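# Plug the real outlets of the red and blue funnels

## Task

Behind the cover, the funnels' pipes may cross, and one pipe is blocked for good. Find the section that the red-banded funnel's pipe actually empties over, and set the red plug on that section's flat front face. Do the same for the blue plug, using the section under the blue-banded funnel's pipe. Marbles may be dropped into a funnel from just above it. Only a marble may leave the table without failing the task, and even a lost marble may reduce the result.

## Robot and tools

Robot: a single arm with one parallel gripper, so every row or target describes that one gripper. The base sits at (0, 0, +0.123) m in the scene frame with quat_wxyz (+0.919, -0.381, -0.036, -0.092), so it is tilted. Seen from the base frame, the upward direction is (+0.137, -0.694, +0.707). In the scene frame the origin lies on the table top under the base, +z is up, and +y is on the left when facing along +x.

Frame: all hand poses, targets, velocities and camera poses in calls and results use the arm's base frame, not the scene frame. The gripper's fingers point along its own +z axis and close along its y axis. end_effector_position is the point between the pads, roughly 1 cm short of the fingertips. Reported pose can be a few cm off, more when reaching far.

Row format (shared by execute_actions and move): 8 plain numbers x, y, z, qw, qx, qy, qz, opening. x, y, z are an absolute position in metres in the base frame; the quaternion is an absolute orientation, w first. Opening runs from -1 (closed) to +1 (fully open, 0.094 m). Resend the desired quaternion in every row; copying the last reported one lets orientation drift. Each control step clips commanded orientation to within 40 degrees of the measured one.

execute_actions: argument actions is a list of actions; each action is a table of 1 to 15 rows, one row per 1/30 s step, and a short table repeats its final row until 15 steps pass (0.5 s per action). A row whose target lies over 0.6 m from the gripper's position at the action's start, along any gripper axis, is refused; if the first action fails that check, the whole call is refused. An empty list just reports state and images. Optional cameras picks which images come back: omitted, null or ["all"] gives all, [] gives none; names are cam_head_left, cam_head_right, cam_wrist (each 672x504).

move: target is one row or a list of up to 15 rows (absolute poses, no 0.6 m limit), followed along straight lines from the current Hand target. speed in m/s, 0.002 to 4.3, default 0.25 (rotation up to twice that in rad/s); one value or one per leg. blend in metres rounds corners of a list (default 0, stop at each). opening_speed is the rate of the opening on the -1..+1 scale per second, at least 0.2; use a low value to close gently. blocking=false returns after about 0.5 s while the move continues; a new move replaces a running one. Paths ignore obstacles, and faster moves stray more and hit harder; a target set far past a contact presses harder. Do not route paths close to the base, as this can flip the shoulder posture. The result adds a move: line: done (at rest within 10 mm and 2 degrees), off_target, moving, held or fault, plus limits=paced (pose clipped) or limits=held (steps withheld). done does not prove the gripper is free of contact.

wait: seconds from 0 to 10; the arm holds its last command and a running move continues. stop: brakes a running move; it needs room to slow. zoom_image: camera (one of the three) and region [x0, y0, x1, y1] in pixels from the top-left, at most 504 by 504, taken from that camera's newest image. finished_scene: scene number 1 to 3; irreversible, and the goal must hold with the robot withdrawn.

Result lines: gripper pose, Hand target (where the arm is actually being driven, often short of the command, so send the remainder next), Tool commands, grip_measured (opening on the command scale, reads up to ~2.7 mm wide when empty), Joint positions (six joints then the finger opening in metres), Joint velocities (may read within noise or be omitted), Joint torques (include the arm's weight, have offsets; numbers 3 and 4 wrap at ±28 N m), and grip_effort_nm (negative closing, positive opening; not a pad force). Joint ranges in rad: waist -2.880..2.880, shoulder 0..3.142, elbow 0..3.019 (straight at 2.964), wrist pitch -1.693..1.571, wrist yaw -1.571..1.571, wrist roll -2.094..2.094.

Gripping: the pads squeeze at roughly 50 to 64 N each; the reading can drop below the object's width when squeezed. To release, command an opening well above grip_measured. Sending 0 is a real command, so resend the current opening to keep it. Friction can leave the arm a centimetre or more off target without any contact.

Avoid: dropping parts or releasing them while moving, slamming, fast contacts and hard pushes, anything other than a marble leaving the table, and leaving a part off the table. Holding loads, long stretched reaches or pushing at unreachable poses heat motors; a MOTOR HOT line warns, and at 100 °C an OVER-TEMPERATURE FAULT drops the arm for 30 to 60 s or more. Loose objects may occasionally be nudged by outside pushes. Thinking time lets the scene run on.

Each tool is called as name(argument=value, ...), one argument or row to a line, values as JSON.

## Session

execute_actions(
  actions=[],
)

zoom_image(
  camera="cam_head_left",
  region=[220, 40, 500, 320],
)

Scene clock: 0.00 s.
end_effector_position=(+0.3023, +0.2906, +0.3981) grip_measured=+1.000 grip_effort_nm=n/a end_effector_quat_wxyz=(-0.357, +0.686, -0.511, -0.375)
Joint positions: [0.406 1.196 1.294 -1.247 -1.039 -1.211 0.094]
Joint velocities: within noise
Joint torques (N m): no reading
Heat: hottest elbow 33 °C.
Hand target: +0.3045, +0.2909, +0.4083; -0.366, +0.688, -0.506, -0.370
Tool commands: gripper/opening=+1.0

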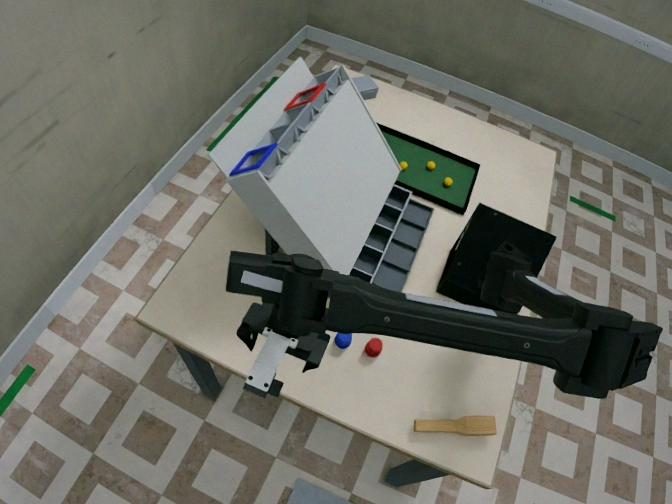

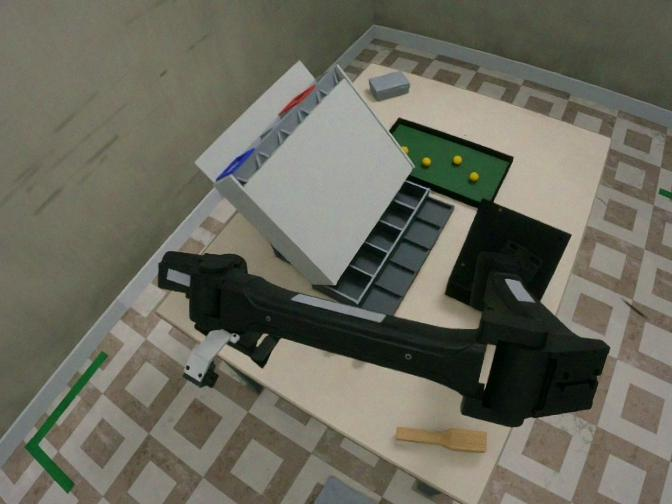

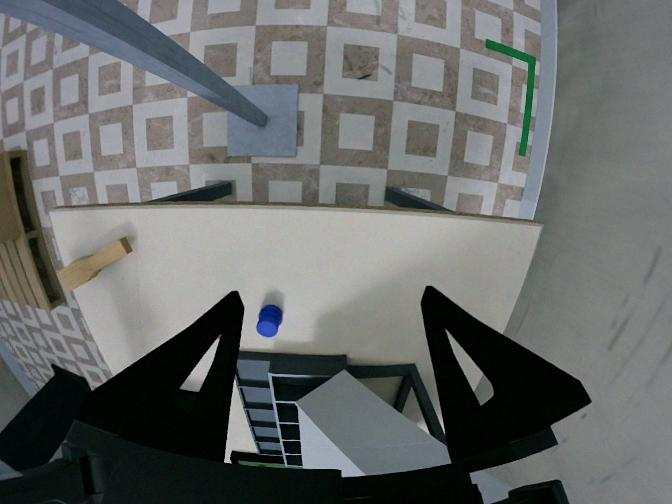

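Scaled by 1.800 from the camera's 672x504 image, which has a finer 960x720 frame.

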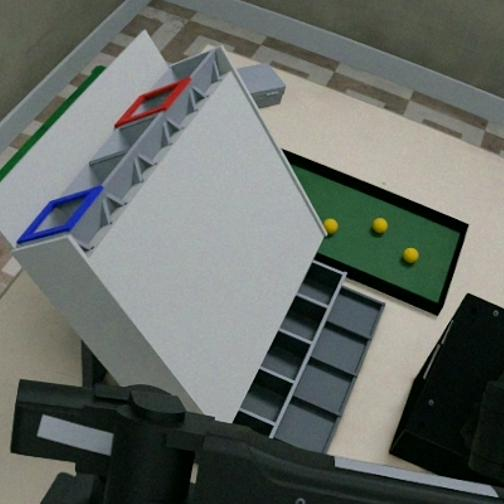

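move(
  target=[
    [0.2115, 0.1095, 0.2886, -0.00266, -0.17179, 0.90772, 0.38279, -0.05],
    [0.2330, -0.0449, 0.0907, -0.20114, 0.32482, 0.86487, 0.3257, -0.05],
    [0.2670, -0.1650, -0.0800, -0.20114, 0.32482, 0.86487, 0.3257, -0.05],
    [0.2553, -0.1933, -0.2191, -0.20114, 0.32482, 0.86487, 0.3257, -0.05],
    [0.2449, -0.1557, -0.2612, -0.20114, 0.32482, 0.86487, 0.3257, -0.05],
  ],
  speed=[0.4, 0.35, 0.3, 0.25, 0.1],
  blend=[0.06, 0.06, 0.05, 0.01, 0],
  cameras=["cam_head_left", "cam_wrist"],
)

Scene clock: 25.97 s.
end_effector_position=(+0.2416, -0.1561, -0.2578) grip_measured=-0.048 grip_effort_nm=-0.110 end_effector_quat_wxyz=(-0.204, +0.322, +0.864, +0.329)
Joint positions: [-0.804 2.521 1.114 -0.873 -0.395 -0.237 0.045]
Joint torques (N m): [-5.54 -9.7 7.9 0.83 -0.08 0.02]
Heat: hottest elbow 37 °C.
Hand target: +0.2448, -0.1557, -0.2612; -0.201, +0.325, +0.865, +0.326
Off the commanded pose: 0.005 m, 1 deg.
move: done
Images, in order (width x height): cam_head_left 672x504, cam_wrist 672x504.

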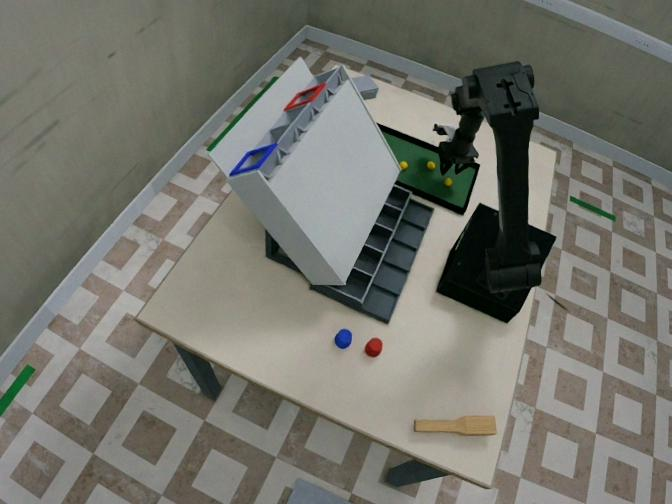

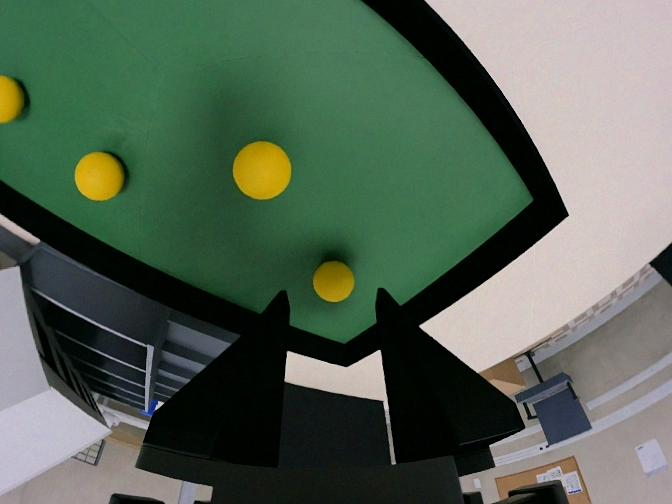

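move(
  target=[
    [0.2408, -0.1314, -0.2859, -0.20114, 0.32482, 0.86487, 0.3257, -0.05],
    [0.2408, -0.1314, -0.2859, -0.20114, 0.32482, 0.86487, 0.3257, -0.62],
  ],
  speed=0.1,
  opening_speed=0.8,
  cameras=["cam_wrist"],
)

Scene clock: 33.93 s.
end_effector_position=(+0.2374, -0.1316, -0.2828) grip_measured=-0.549 grip_effort_nm=-1.043 end_effector_quat_wxyz=(-0.204, +0.322, +0.864, +0.329)
Joint positions: [-0.765 2.58 1.093 -0.781 -0.42 -0.205 0.021]
Joint torques (N m): [-5.71 -9.88 7.28 0.79 -0.07 0.03]
Heat: hottest elbow 37 °C.
Hand target: +0.2408, -0.1315, -0.2858; -0.201, +0.325, +0.865, +0.326
Off the commanded pose: 0.005 m, 1 deg.
move: done
Images, in order (width x height): cam_wrist 672x504.

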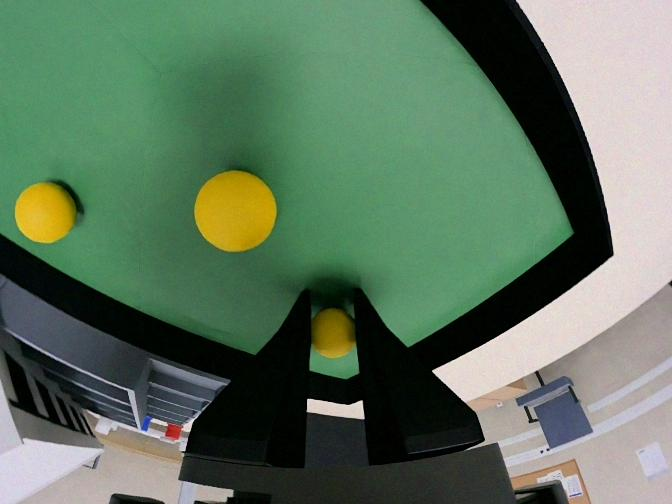

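move(
  target=[
    [0.2540, -0.2010, -0.2130, -0.20114, 0.32482, 0.86487, 0.3257, -0.62],
    [0.4621, -0.2729, 0.1480, 0.19202, 0.14935, 0.90726, 0.34311, -0.62],
    [0.6050, -0.0990, 0.2390, 0.19202, 0.14935, 0.90726, 0.34311, -0.62],
  ],
  speed=0.28,
  blend=[0.05, 0.08, 0],
  cameras=["cam_head_left", "cam_wrist"],
)

zoom_image(
  camera="cam_wrist",
  region=[120, 120, 620, 420],
)

Scene clock: 48.83 s.
end_effector_position=(+0.5917, -0.0884, +0.2243) grip_measured=-0.549 grip_effort_nm=-1.062 end_effector_quat_wxyz=(+0.170, +0.149, +0.910, +0.349)
Joint positions: [-0.347 1.761 1.566 -1.113 -0.761 0.083 0.021]
Joint torques (N m): [-11.46 -5.01 13 1.95 0.26 0.03]
Heat: hottest elbow 38 °C.
Hand target: +0.6040, -0.0989, +0.2391; +0.192, +0.149, +0.907, +0.343
Off the commanded pose: 0.022 m, 3 deg.
move: off_target
Images, in order (width x height): cam_head_left 672x504, cam_wrist 672x504.

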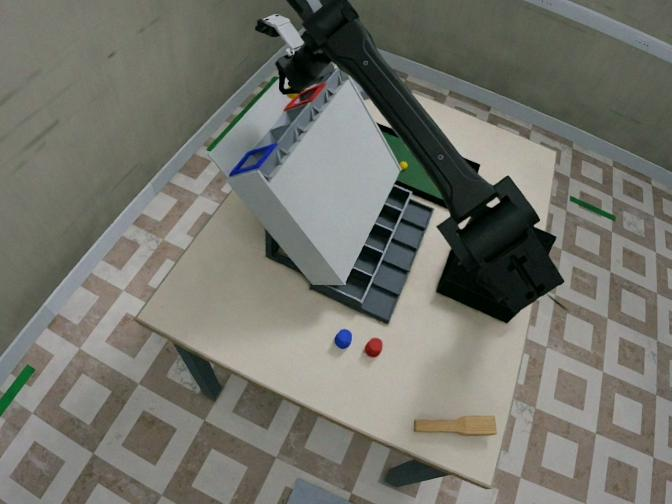

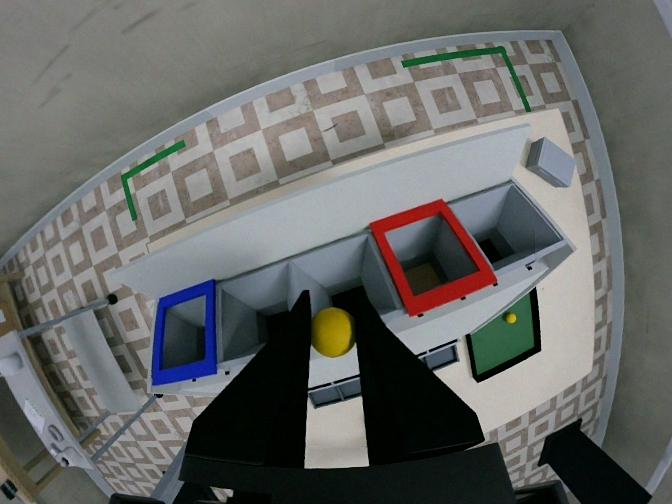

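Scaled by 1.008 from the camera's 672x504 image, which has a finer 960x720 frame.

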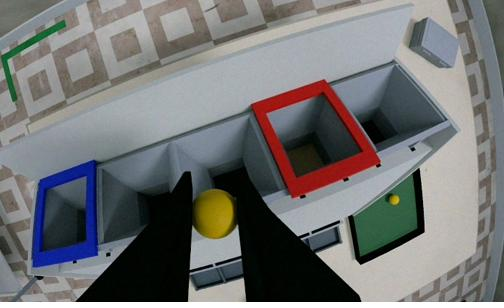

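move(
  target=[
    [0.5920, -0.0636, 0.1918, 0.19202, 0.14935, 0.90726, 0.34311, -0.62],
    [0.5920, -0.0636, 0.1918, 0.19202, 0.14935, 0.90726, 0.34311, -0.22],
    [0.6000, -0.1570, 0.1910, 0.19202, 0.14935, 0.90726, 0.34311, -0.22],
    [0.4000, -0.3200, 0.1000, 0.0, 0.24, 0.90, 0.36, -0.22],
    [0.3226, -0.1992, -0.2386, -0.20114, 0.32482, 0.86487, 0.3257, -0.22],
    [0.3122, -0.1620, -0.2804, -0.20114, 0.32482, 0.86487, 0.3257, -0.05],
  ],
  speed=[0.08, 0.08, 0.25, 0.28, 0.28, 0.1],
  blend=[0, 0, 0.05, 0.08, 0.01, 0],
  opening_speed=1.2,
  cameras=["cam_head_left", "cam_wrist"],
)

zoom_image(
  camera="cam_head_left",
  region=[310, 170, 450, 330],
)

Scene clock: 79.50 s.
end_effector_position=(+0.3080, -0.1628, -0.2773) grip_measured=-0.052 grip_effort_nm=0.056 end_effector_quat_wxyz=(-0.204, +0.323, +0.864, +0.329)
Joint positions: [-0.705 2.596 1.295 -0.945 -0.458 -0.153 0.045]
Joint torques (N m): [-7 -10.93 8.24 0.8 -0.07 0.03]
Heat: hottest elbow 40 °C.
Hand target: +0.3122, -0.1621, -0.2804; -0.201, +0.325, +0.865, +0.326
Off the commanded pose: 0.005 m, 1 deg.
move: done; blend cut to 0.0469 m at target 3; target 2's new opening was sent with the hand 0.012 m and 2 deg from that target
Images, in order (width x height): cam_head_left 672x504, cam_wrist 672x504.

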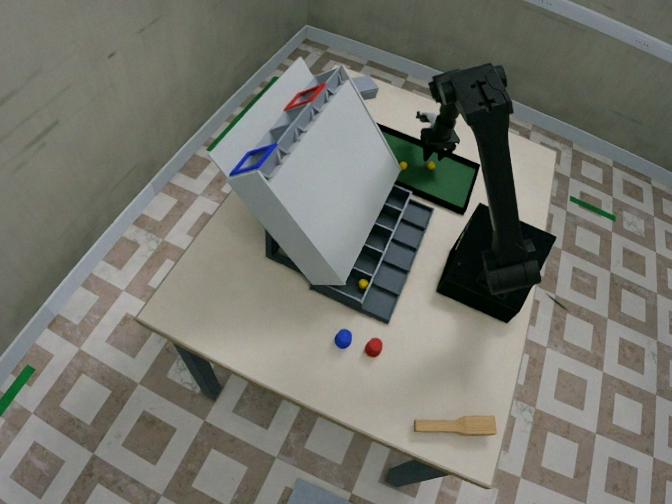

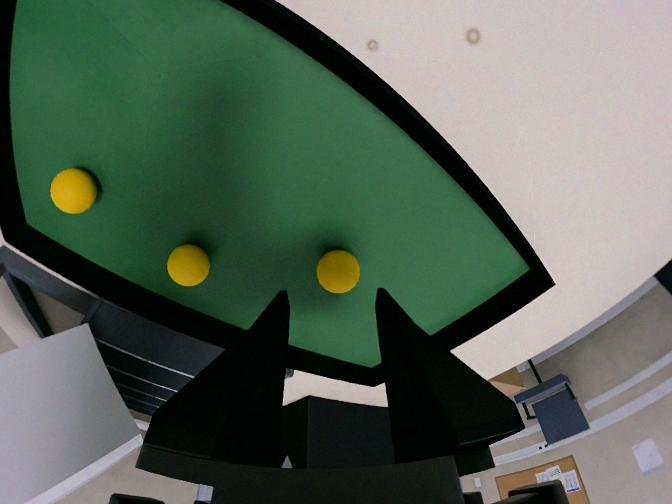

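Scaled by 3.150 from the camera's 672x504 image, which has a finer 960x720 frame.

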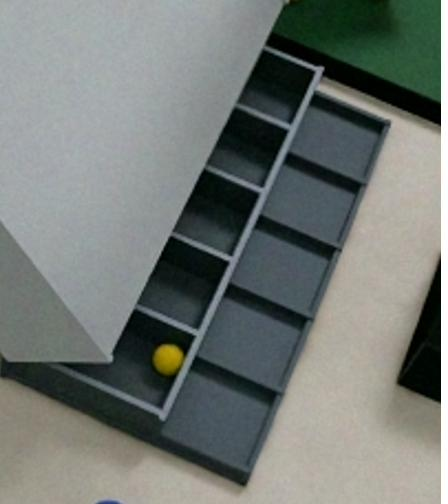

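move(
  target=[
    [0.3112, -0.1426, -0.3102, -0.20114, 0.32482, 0.86487, 0.3257, -0.05],
    [0.3112, -0.1426, -0.3102, -0.20114, 0.32482, 0.86487, 0.3257, -0.62],
  ],
  speed=0.1,
  opening_speed=0.8,
  cameras=["cam_wrist"],
)

Scene clock: 90.67 s.
end_effector_position=(+0.3056, -0.1425, -0.3055) grip_measured=-0.525 grip_effort_nm=-1.033 end_effector_quat_wxyz=(-0.205, +0.323, +0.863, +0.329)
Joint positions: [-0.672 2.658 1.295 -0.873 -0.479 -0.123 0.022]
Joint torques (N m): [-7.18 -10.93 8.28 0.81 -0.04 0.03]
Heat: hottest elbow 40 °C.
Hand target: +0.3112, -0.1427, -0.3100; -0.201, +0.325, +0.865, +0.326
Off the commanded pose: 0.007 m, 1 deg.
move: done
Images, in order (width x height): cam_wrist 672x504.

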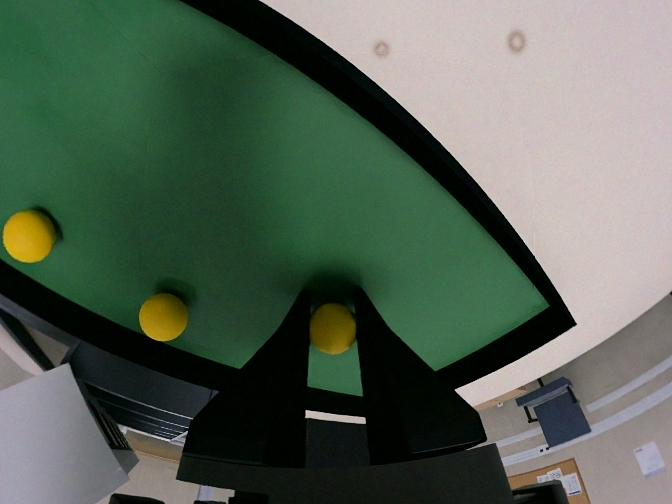

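move(
  target=[
    [0.3232, -0.2106, -0.2392, -0.20114, 0.32482, 0.86487, 0.3257, -0.62],
    [0.4621, -0.2729, 0.1480, 0.19202, 0.14935, 0.90726, 0.34311, -0.62],
    [0.5828, -0.0122, 0.3263, 0.19202, 0.14935, 0.90726, 0.34311, -0.62],
  ],
  speed=0.28,
  blend=[0.05, 0.08, 0],
  cameras=["cam_head_left", "cam_wrist"],
)

Scene clock: 101.43 s.
end_effector_position=(+0.5717, -0.0049, +0.3102) grip_measured=-0.526 grip_effort_nm=-1.053 end_effector_quat_wxyz=(+0.170, +0.148, +0.911, +0.346)
Joint positions: [-0.205 1.603 1.584 -1.166 -0.709 0.262 0.022]
Joint torques (N m): [-10.87 -4.25 12.19 1.88 0.39 0.04]
Heat: hottest elbow 40 °C.
Hand target: +0.5819, -0.0120, +0.3265; +0.192, +0.149, +0.907, +0.343
Off the commanded pose: 0.021 m, 3 deg.
move: off_target; blend cut to 0.0495 m at target 1
Images, in order (width x height): cam_head_left 672x504, cam_wrist 672x504.

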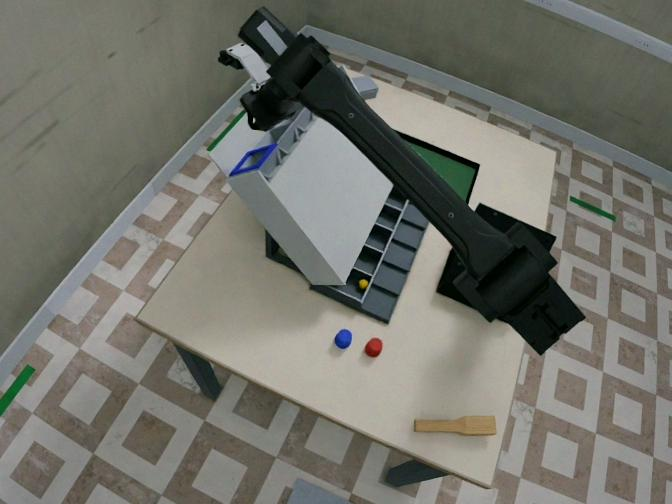

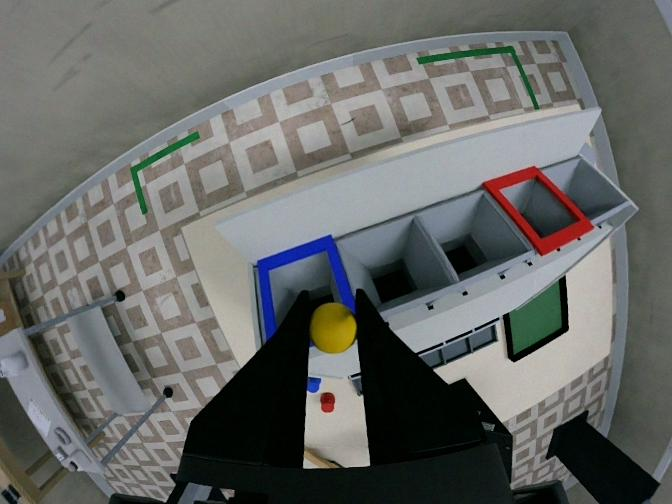

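move(
  target=[0.5799, 0.0389, 0.2981, 0.19202, 0.14935, 0.90726, 0.34311, -0.62],
  speed=0.1,
  cameras=["cam_wrist"],
)

Scene clock: 122.50 s.
end_effector_position=(+0.5772, +0.0380, +0.2872) grip_measured=-0.526 grip_effort_nm=-1.053 end_effector_quat_wxyz=(+0.177, +0.150, +0.910, +0.342)
Joint positions: [-0.118 1.581 1.491 -1.011 -0.664 0.374 0.022]
Joint torques (N m): [-10.11 -5.95 9.43 1.99 0.46 0.04]
Heat: hottest elbow 42 °C.
Hand target: +0.5798, +0.0388, +0.2980; +0.192, +0.149, +0.907, +0.343
Off the commanded pose: 0.011 m, 2 deg.
move: off_target
Images, in order (width x height): cam_wrist 672x504.

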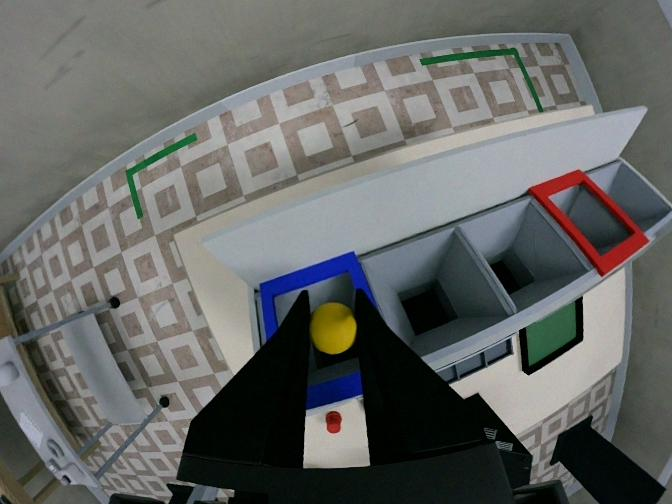

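move(
  target=[
    [0.5799, 0.0389, 0.2981, 0.19202, 0.14935, 0.90726, 0.34311, -0.22],
    [0.5867, 0.0042, 0.3335, 0.19202, 0.14935, 0.90726, 0.34311, -0.22],
    [0.6000, -0.1570, 0.1910, 0.19202, 0.14935, 0.90726, 0.34311, -0.22],
    [0.4000, -0.3200, 0.1000, 0.0, 0.24, 0.90, 0.36, -0.22],
    [0.3877, -0.1574, -0.2115, -0.20114, 0.32482, 0.86487, 0.3257, -0.22],
    [0.3736, -0.1202, -0.2513, -0.20114, 0.32482, 0.86487, 0.3257, -0.05],
  ],
  speed=[0.1, 0.25, 0.3, 0.3, 0.3, 0.1],
  blend=[0, 0.03, 0.08, 0.08, 0.01, 0],
  opening_speed=1.2,
  cameras=["cam_head_left", "cam_wrist"],
)

zoom_image(
  camera="cam_head_left",
  region=[310, 170, 450, 330],
)

Scene clock: 144.57 s.
end_effector_position=(+0.3707, -0.1223, -0.2477) grip_measured=-0.052 grip_effort_nm=0.056 end_effector_quat_wxyz=(-0.203, +0.322, +0.865, +0.327)
Joint positions: [-0.549 2.532 1.319 -0.96 -0.548 -0.009 0.045]
Joint torques (N m): [-8.76 -10.29 7.87 0.79 -0.05 0.03]
Heat: hottest elbow 42 °C.
Hand target: +0.3736, -0.1202, -0.2512; -0.201, +0.325, +0.865, +0.326
Off the commanded pose: 0.005 m, 0 deg.
move: done; blend cut to 0.025 m at target 2
Images, in order (width x height): cam_head_left 672x504, cam_wrist 672x504.

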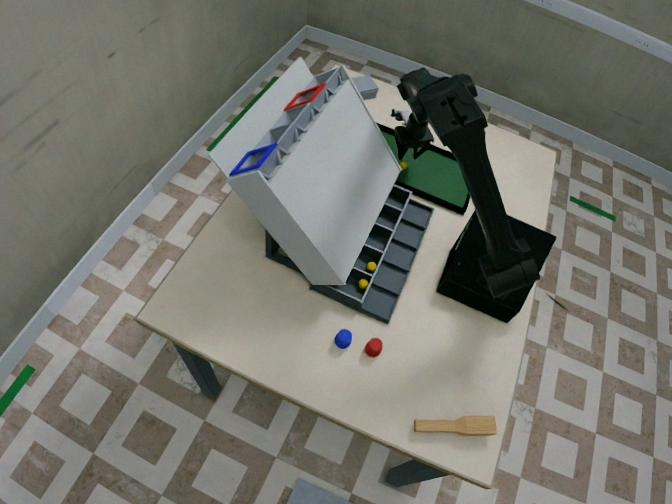

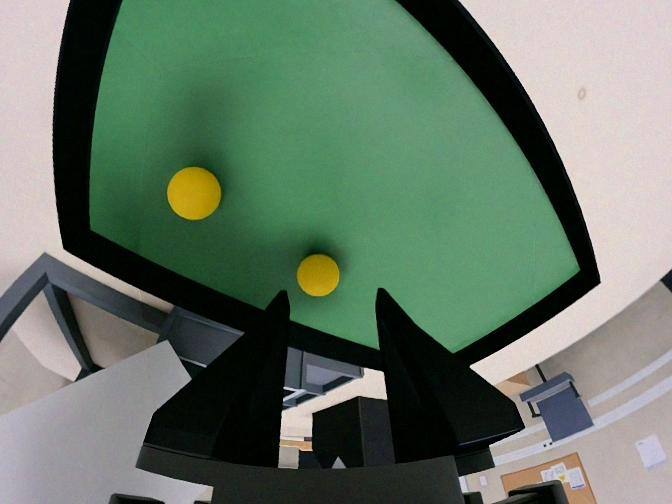

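Scaled by 3.150 from the camera's 672x504 image, which has a finer 960x720 frame.

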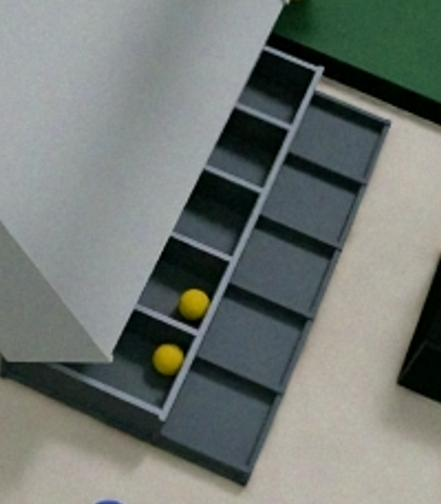

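move(
  target=[
    [0.3787, -0.0933, -0.2747, -0.20114, 0.32482, 0.86487, 0.3257, -0.05],
    [0.3787, -0.0933, -0.2747, -0.20114, 0.32482, 0.86487, 0.3257, -0.62],
  ],
  speed=0.1,
  opening_speed=0.8,
  cameras=["cam_wrist"],
)

Scene clock: 155.77 s.
end_effector_position=(+0.3774, -0.0954, -0.2716) grip_measured=-0.552 grip_effort_nm=-1.038 end_effector_quat_wxyz=(-0.202, +0.322, +0.865, +0.327)
Joint positions: [-0.49 2.578 1.319 -0.881 -0.579 0.047 0.021]
Joint torques (N m): [-9.35 -10.52 7.05 0.77 -0.03 0.03]
Heat: hottest elbow 40 °C.
Hand target: +0.3786, -0.0934, -0.2747; -0.201, +0.325, +0.865, +0.326
Off the commanded pose: 0.004 m, 0 deg.
move: done
Images, in order (width x height): cam_wrist 672x504.

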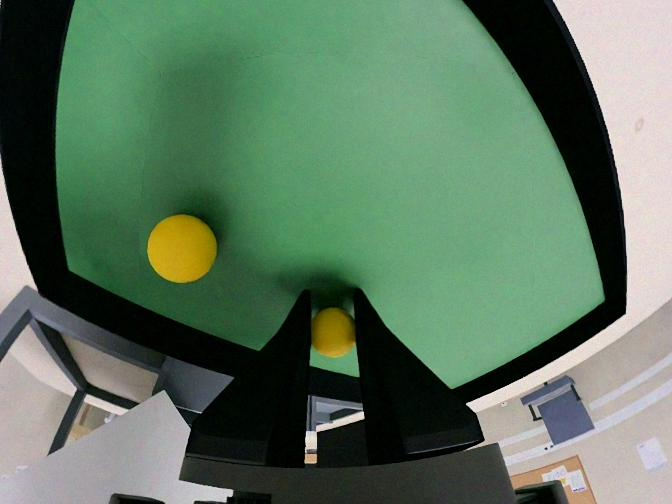

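move(
  target=[
    [0.3907, -0.1613, -0.2037, -0.20114, 0.32482, 0.86487, 0.3257, -0.62],
    [0.4621, -0.2729, 0.1480, 0.19202, 0.14935, 0.90726, 0.34311, -0.62],
    [0.6336, -0.1920, 0.1312, 0.19202, 0.14935, 0.90726, 0.34311, -0.62],
  ],
  speed=0.28,
  blend=[0.05, 0.08, 0],
  cameras=["cam_wrist"],
)

Scene clock: 167.07 s.
end_effector_position=(+0.6162, -0.1771, +0.1112) grip_measured=-0.552 grip_effort_nm=-1.057 end_effector_quat_wxyz=(+0.164, +0.152, +0.908, +0.354)
Joint positions: [-0.471 2.021 1.652 -1.071 -0.793 -0.084 0.021]
Joint torques (N m): [-12.1 -7.82 14.56 1.88 0.14 0.02]
Heat: hottest elbow 40 °C.
Hand target: +0.6320, -0.1914, +0.1320; +0.192, +0.149, +0.907, +0.343
Off the commanded pose: 0.030 m, 3 deg.
move: off_target; blend cut to 0.0495 m at target 1
Images, in order (width x height): cam_wrist 672x504.

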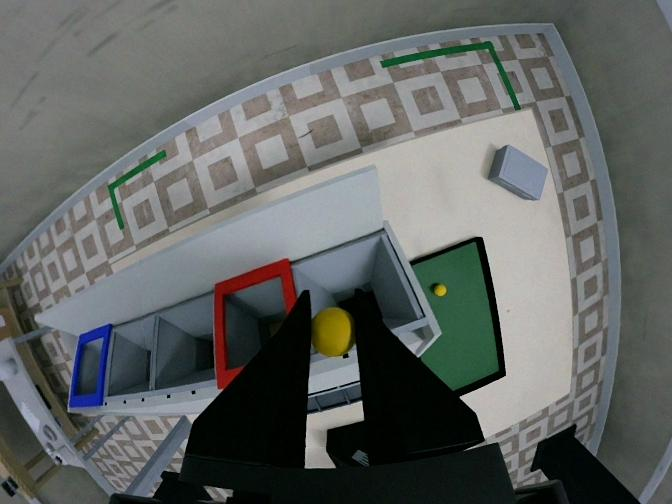

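move(
  target=[0.6276, -0.1663, 0.0870, 0.19202, 0.14935, 0.90726, 0.34311, -0.62],
  speed=0.1,
  cameras=["cam_wrist"],
)

Scene clock: 177.73 s.
end_effector_position=(+0.6200, -0.1674, +0.0831) grip_measured=-0.552 grip_effort_nm=-1.057 end_effector_quat_wxyz=(+0.183, +0.152, +0.907, +0.346)
Joint positions: [-0.453 2.021 1.569 -0.916 -0.785 -0.038 0.021]
Joint torques (N m): [-10.87 -8 10.85 2.1 0.16 0.02]
Heat: hottest elbow 43 °C.
Hand target: +0.6274, -0.1663, +0.0871; +0.192, +0.149, +0.907, +0.343
Off the commanded pose: 0.009 m, 1 deg.
move: done
Images, in order (width x height): cam_wrist 672x504.

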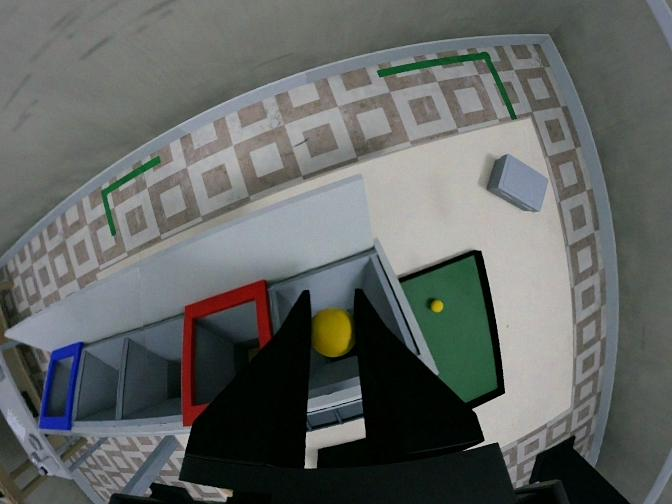

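move(
  target=[
    [0.6276, -0.1663, 0.0870, 0.19202, 0.14935, 0.90726, 0.34311, -0.22],
    [0.6330, -0.2030, 0.1240, 0.19202, 0.14935, 0.90726, 0.34311, -0.22],
    [0.5230, -0.2680, -0.0285, 0.0, 0.24, 0.90, 0.36, -0.22],
    [0.4698, -0.1446, -0.2146, -0.20114, 0.32482, 0.86487, 0.3257, -0.22],
    [0.4557, -0.1074, -0.2544, -0.20114, 0.32482, 0.86487, 0.3257, -0.05],
  ],
  speed=[0.1, 0.25, 0.28, 0.28, 0.1],
  blend=[0, 0.03, 0.06, 0.01, 0],
  opening_speed=1.2,
  cameras=["cam_head_left", "cam_wrist"],
)

zoom_image(
  camera="cam_head_left",
  region=[310, 170, 450, 330],
)

Scene clock: 203.20 s.
end_effector_position=(+0.4536, -0.1104, -0.2501) grip_measured=-0.052 grip_effort_nm=0.056 end_effector_quat_wxyz=(-0.202, +0.322, +0.865, +0.327)
Joint positions: [-0.448 2.601 1.541 -1.056 -0.603 0.093 0.045]
Joint torques (N m): [-10.7 -11.34 8.03 0.76 -0.03 0.03]
Heat: hottest elbow 44 °C.
Hand target: +0.4557, -0.1074, -0.2543; -0.201, +0.325, +0.865, +0.326
Off the commanded pose: 0.006 m, 0 deg.
move: done; blend cut to 0.0262 m at target 2
Images, in order (width x height): cam_head_left 672x504, cam_wrist 672x504.

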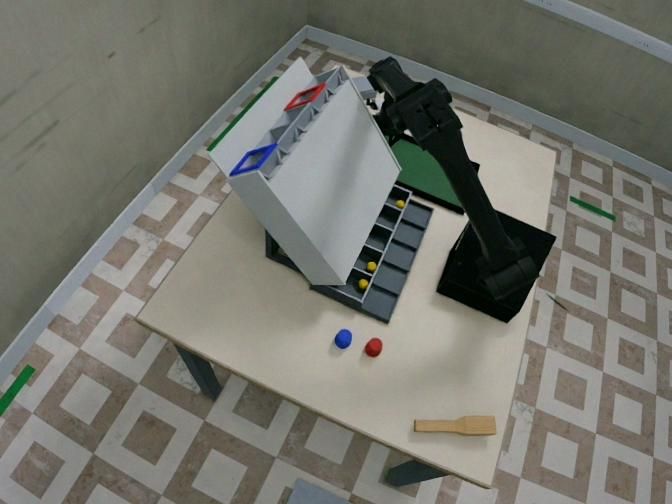

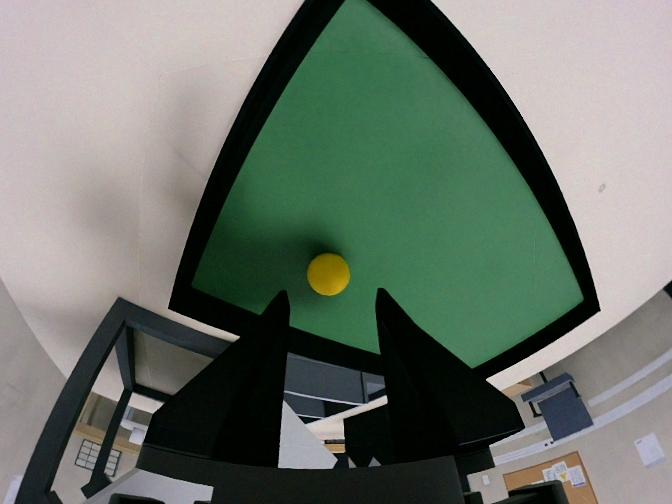

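Scaled by 3.150 from the camera's 672x504 image, which has a finer 960x720 frame.

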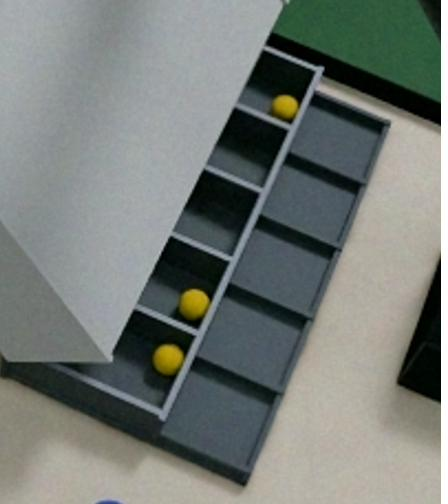

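move(
  target=[
    [0.4560, -0.0825, -0.2797, -0.20114, 0.32482, 0.86487, 0.3257, -0.05],
    [0.4560, -0.0825, -0.2797, -0.20114, 0.32482, 0.86487, 0.3257, -0.62],
  ],
  speed=0.1,
  opening_speed=0.8,
  cameras=["cam_wrist"],
)

Scene clock: 216.10 s.
end_effector_position=(+0.4548, -0.0853, -0.2755) grip_measured=-0.531 grip_effort_nm=-1.028 end_effector_quat_wxyz=(-0.201, +0.323, +0.865, +0.328)
Joint positions: [-0.404 2.644 1.534 -0.978 -0.627 0.139 0.022]
Joint torques (N m): [-10.99 -11.4 7.53 0.75 0.09 0.03]
Heat: hottest elbow 43 °C.
Hand target: +0.4560, -0.0826, -0.2797; -0.201, +0.325, +0.865, +0.326
Off the commanded pose: 0.005 m, 0 deg.
move: done
Images, in order (width x height): cam_wrist 672x504.

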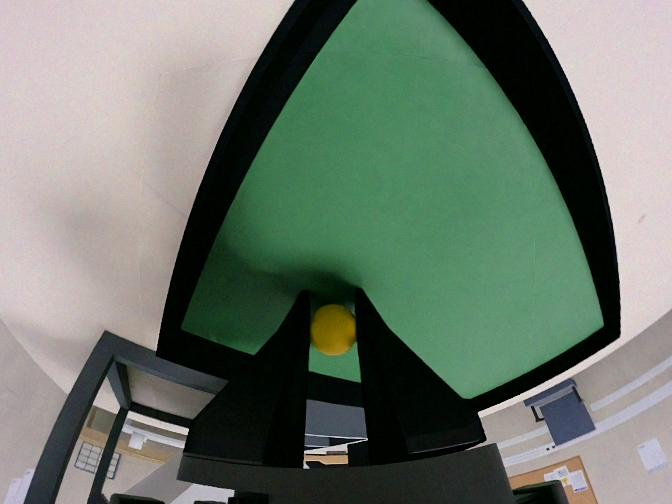

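move(
  target=[
    [0.4680, -0.1505, -0.2087, -0.20114, 0.32482, 0.86487, 0.3257, -0.62],
    [0.5180, -0.2700, -0.0240, 0.0, 0.24, 0.90, 0.36, -0.62],
    [0.5561, -0.2324, 0.1272, 0.19202, 0.14935, 0.90726, 0.34311, -0.62],
    [0.5990, -0.0570, 0.2930, 0.19202, 0.14935, 0.90726, 0.34311, -0.62],
    [0.5860, -0.0115, 0.2455, 0.19202, 0.14935, 0.90726, 0.34311, -0.62],
  ],
  speed=[0.28, 0.28, 0.3, 0.28, 0.1],
  blend=[0.03, 0.06, 0.06, 0.01, 0],
  cameras=["cam_wrist"],
)

Scene clock: 236.10 s.
end_effector_position=(+0.5814, -0.0126, +0.2347) grip_measured=-0.533 grip_effort_nm=-1.057 end_effector_quat_wxyz=(+0.177, +0.151, +0.910, +0.344)
Joint positions: [-0.214 1.645 1.435 -0.961 -0.707 0.265 0.022]
Joint torques (N m): [-10.11 -5.89 9.96 2.03 0.39 0.03]
Heat: hottest elbow 41 °C.
Hand target: +0.5857, -0.0115, +0.2455; +0.192, +0.149, +0.907, +0.343
Off the commanded pose: 0.012 m, 2 deg.
move: off_target
Images, in order (width x height): cam_wrist 672x504.

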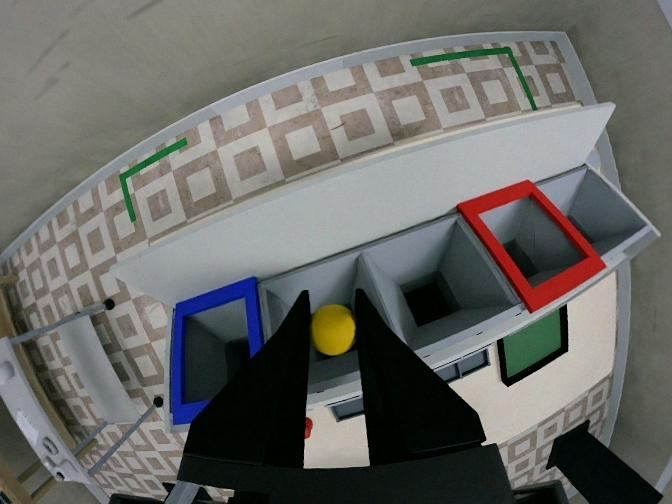

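move(
  target=[
    [0.5860, -0.0115, 0.2455, 0.19202, 0.14935, 0.90726, 0.34311, -0.22],
    [0.5915, -0.0400, 0.2750, 0.19202, 0.14935, 0.90726, 0.34311, -0.22],
    [0.4632, -0.0276, 0.3319, 0.19202, 0.14935, 0.90726, 0.34311, -0.22],
    [0.2927, 0.1113, 0.3031, -0.00266, -0.17179, 0.90772, 0.38279, -0.22],
    [0.2571, 0.2242, 0.2485, -0.00266, -0.17179, 0.90772, 0.38279, -0.22],
    [0.2443, 0.2639, 0.2071, -0.00266, -0.17179, 0.90772, 0.38279, 0.38],
  ],
  speed=[0.1, 0.25, 0.3, 0.3, 0.3, 0.12],
  blend=[0, 0.02, 0.05, 0.05, 0.01, 0],
  opening_speed=1.2,
  cameras=["cam_head_left", "cam_wrist"],
)

zoom_image(
  camera="cam_head_left",
  region=[310, 170, 450, 330],
)

Scene clock: 256.97 s.
end_effector_position=(+0.2431, +0.2616, +0.2039) grip_measured=+0.378 grip_effort_nm=0.056 end_effector_quat_wxyz=(-0.009, -0.172, +0.908, +0.381)
Joint positions: [0.491 1.117 0.843 -1.028 -0.745 0.222 0.065]
Joint torques (N m): [-4.48 -4.84 7.05 0.73 0.24 0.03]
Heat: hottest elbow 41 °C.
Hand target: +0.2442, +0.2638, +0.2071; -0.003, -0.172, +0.908, +0.383
Off the commanded pose: 0.004 m, 1 deg.
move: done
Images, in order (width x height): cam_head_left 672x504, cam_wrist 672x504.

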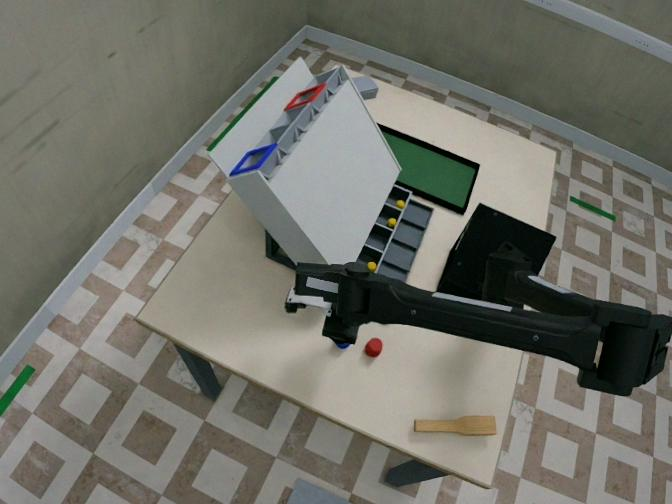

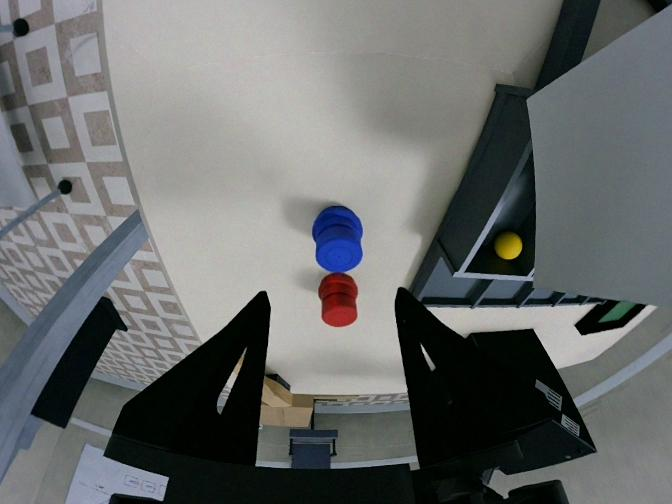

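Scaled by 3.150 from the camera's 672x504 image, which has a finer 960x720 frame.

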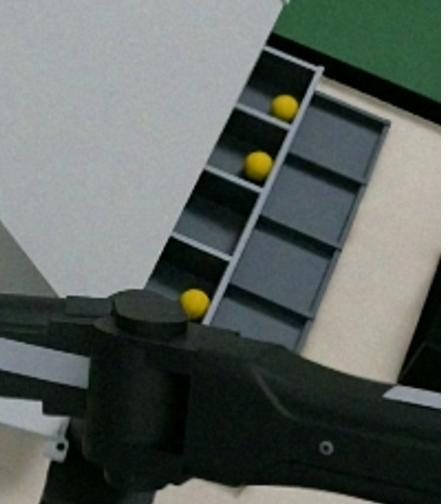

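zoom_image(
  camera="cam_wrist",
  region=[270, 180, 410, 340],
)

Scaled by 3.150 from the camera's 672x504 image, which has a finer 960x720 frame.

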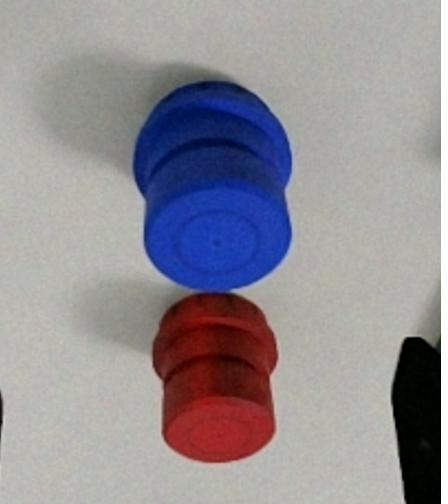

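move(
  target=[0.2391, 0.2936, 0.1696, -0.00266, -0.17179, 0.90772, 0.38279, 0.38],
  speed=0.1,
  cameras=["cam_wrist"],
)

Scene clock: 291.30 s.
end_effector_position=(+0.2380, +0.2902, +0.1693) grip_measured=+0.378 grip_effort_nm=0.046 end_effector_quat_wxyz=(-0.004, -0.173, +0.908, +0.382)
Joint positions: [0.58 1.163 0.775 -0.828 -0.715 0.336 0.065]
Joint torques (N m): [-4.42 -4.72 6.35 0.76 0.26 0.02]
Heat: hottest elbow 39 °C.
Hand target: +0.2391, +0.2935, +0.1697; -0.003, -0.172, +0.908, +0.383
Off the commanded pose: 0.004 m, 0 deg.
move: done
Images, in order (width x height): cam_wrist 672x504.

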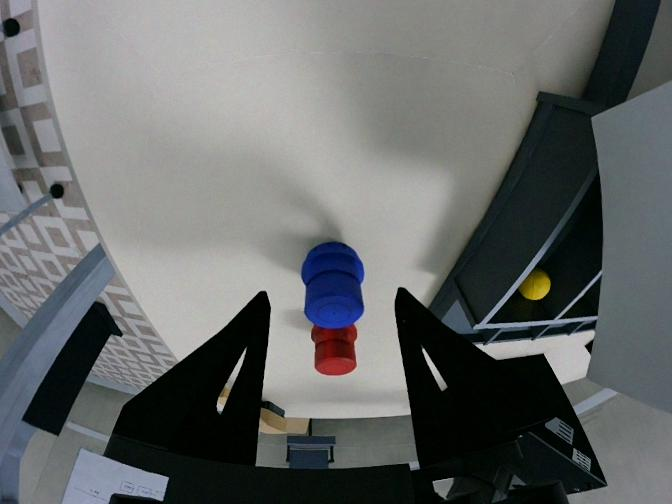

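move(
  target=[
    [0.2391, 0.2936, 0.1696, -0.00266, -0.17179, 0.90772, 0.38279, -0.56],
    [0.2500, 0.2381, 0.2262, -0.00266, -0.17179, 0.90772, 0.38279, -0.56],
    [0.1805, 0.1898, 0.1825, -0.20114, 0.32482, 0.86487, 0.3257, -0.56],
    [0.2342, 0.1005, 0.0623, -0.20114, 0.32482, 0.86487, 0.3257, -0.56],
  ],
  speed=[0.1, 0.2, 0.28, 0.25],
  blend=[0, 0.02, 0.04, 0],
  opening_speed=0.9,
  cameras=["cam_head_left", "cam_wrist"],
)

Scene clock: 314.83 s.
end_effector_position=(+0.2249, +0.1022, +0.0586) grip_measured=-0.559 grip_effort_nm=-0.110 end_effector_quat_wxyz=(-0.218, +0.333, +0.860, +0.319)
Joint positions: [-0.065 1.333 0.568 -1.093 -0.75 0.561 0.021]
Joint torques (N m): [-5.42 -1.79 8.16 0.59 0.1 -0.21]
Heat: hottest elbow 38 °C.
Hand target: +0.2340, +0.1005, +0.0624; -0.201, +0.325, +0.865, +0.326
Off the commanded pose: 0.010 m, 2 deg.
move: done
Images, in order (width x height): cam_head_left 672x504, cam_wrist 672x504.

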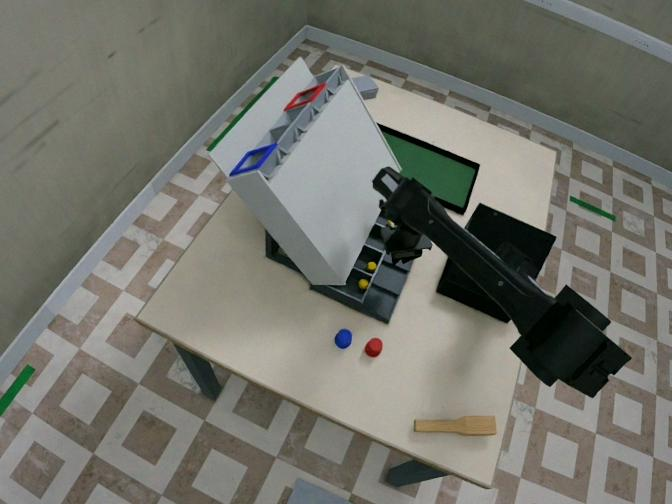

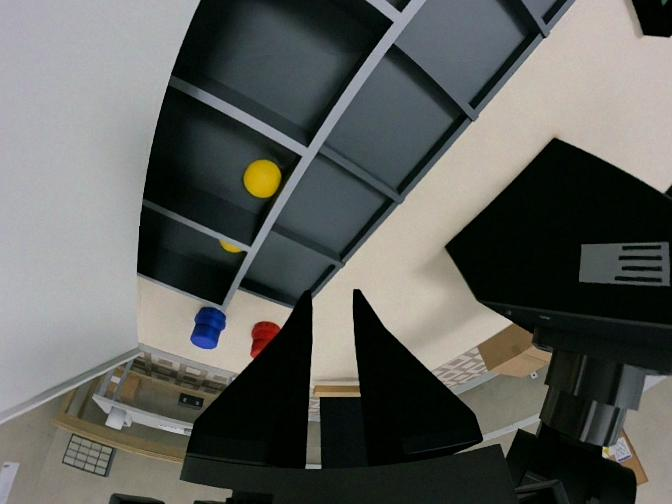

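move(
  target=[
    [0.1805, 0.1898, 0.1825, -0.10, 0.08, 0.90, 0.36, 0.38],
    [0.2460, 0.2560, 0.2150, -0.00266, -0.17179, 0.90772, 0.38279, 0.38],
    [0.2379, 0.2998, 0.1632, -0.00266, -0.17179, 0.90772, 0.38279, 0.38],
    [0.2379, 0.2998, 0.1632, -0.00266, -0.17179, 0.90772, 0.38279, -0.56],
  ],
  speed=[0.28, 0.28, 0.1, 0.1],
  blend=[0.04, 0.01, 0, 0],
  opening_speed=0.9,
  cameras=["cam_head_left", "cam_wrist"],
)

Scene clock: 342.67 s.
end_effector_position=(+0.2371, +0.2965, +0.1629) grip_measured=-0.475 grip_effort_nm=-0.989 end_effector_quat_wxyz=(-0.004, -0.173, +0.908, +0.382)
Joint positions: [0.599 1.176 0.765 -0.791 -0.708 0.36 0.025]
Joint torques (N m): [-4.54 -4.84 6.15 0.75 0.22 0.02]
Heat: hottest elbow 38 °C.
Hand target: +0.2379, +0.2998, +0.1633; -0.003, -0.172, +0.908, +0.383
Off the commanded pose: 0.003 m, 0 deg.
move: done
Images, in order (width x height): cam_head_left 672x504, cam_wrist 672x504.

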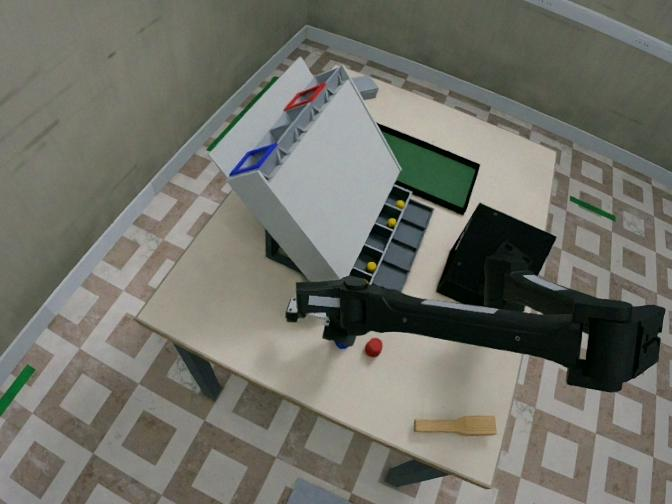

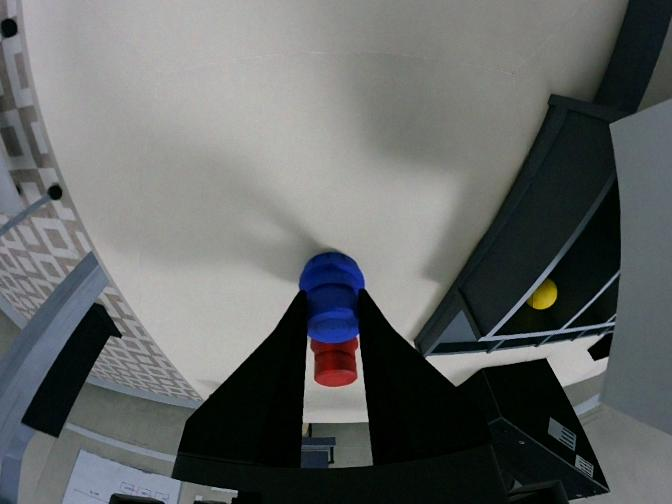

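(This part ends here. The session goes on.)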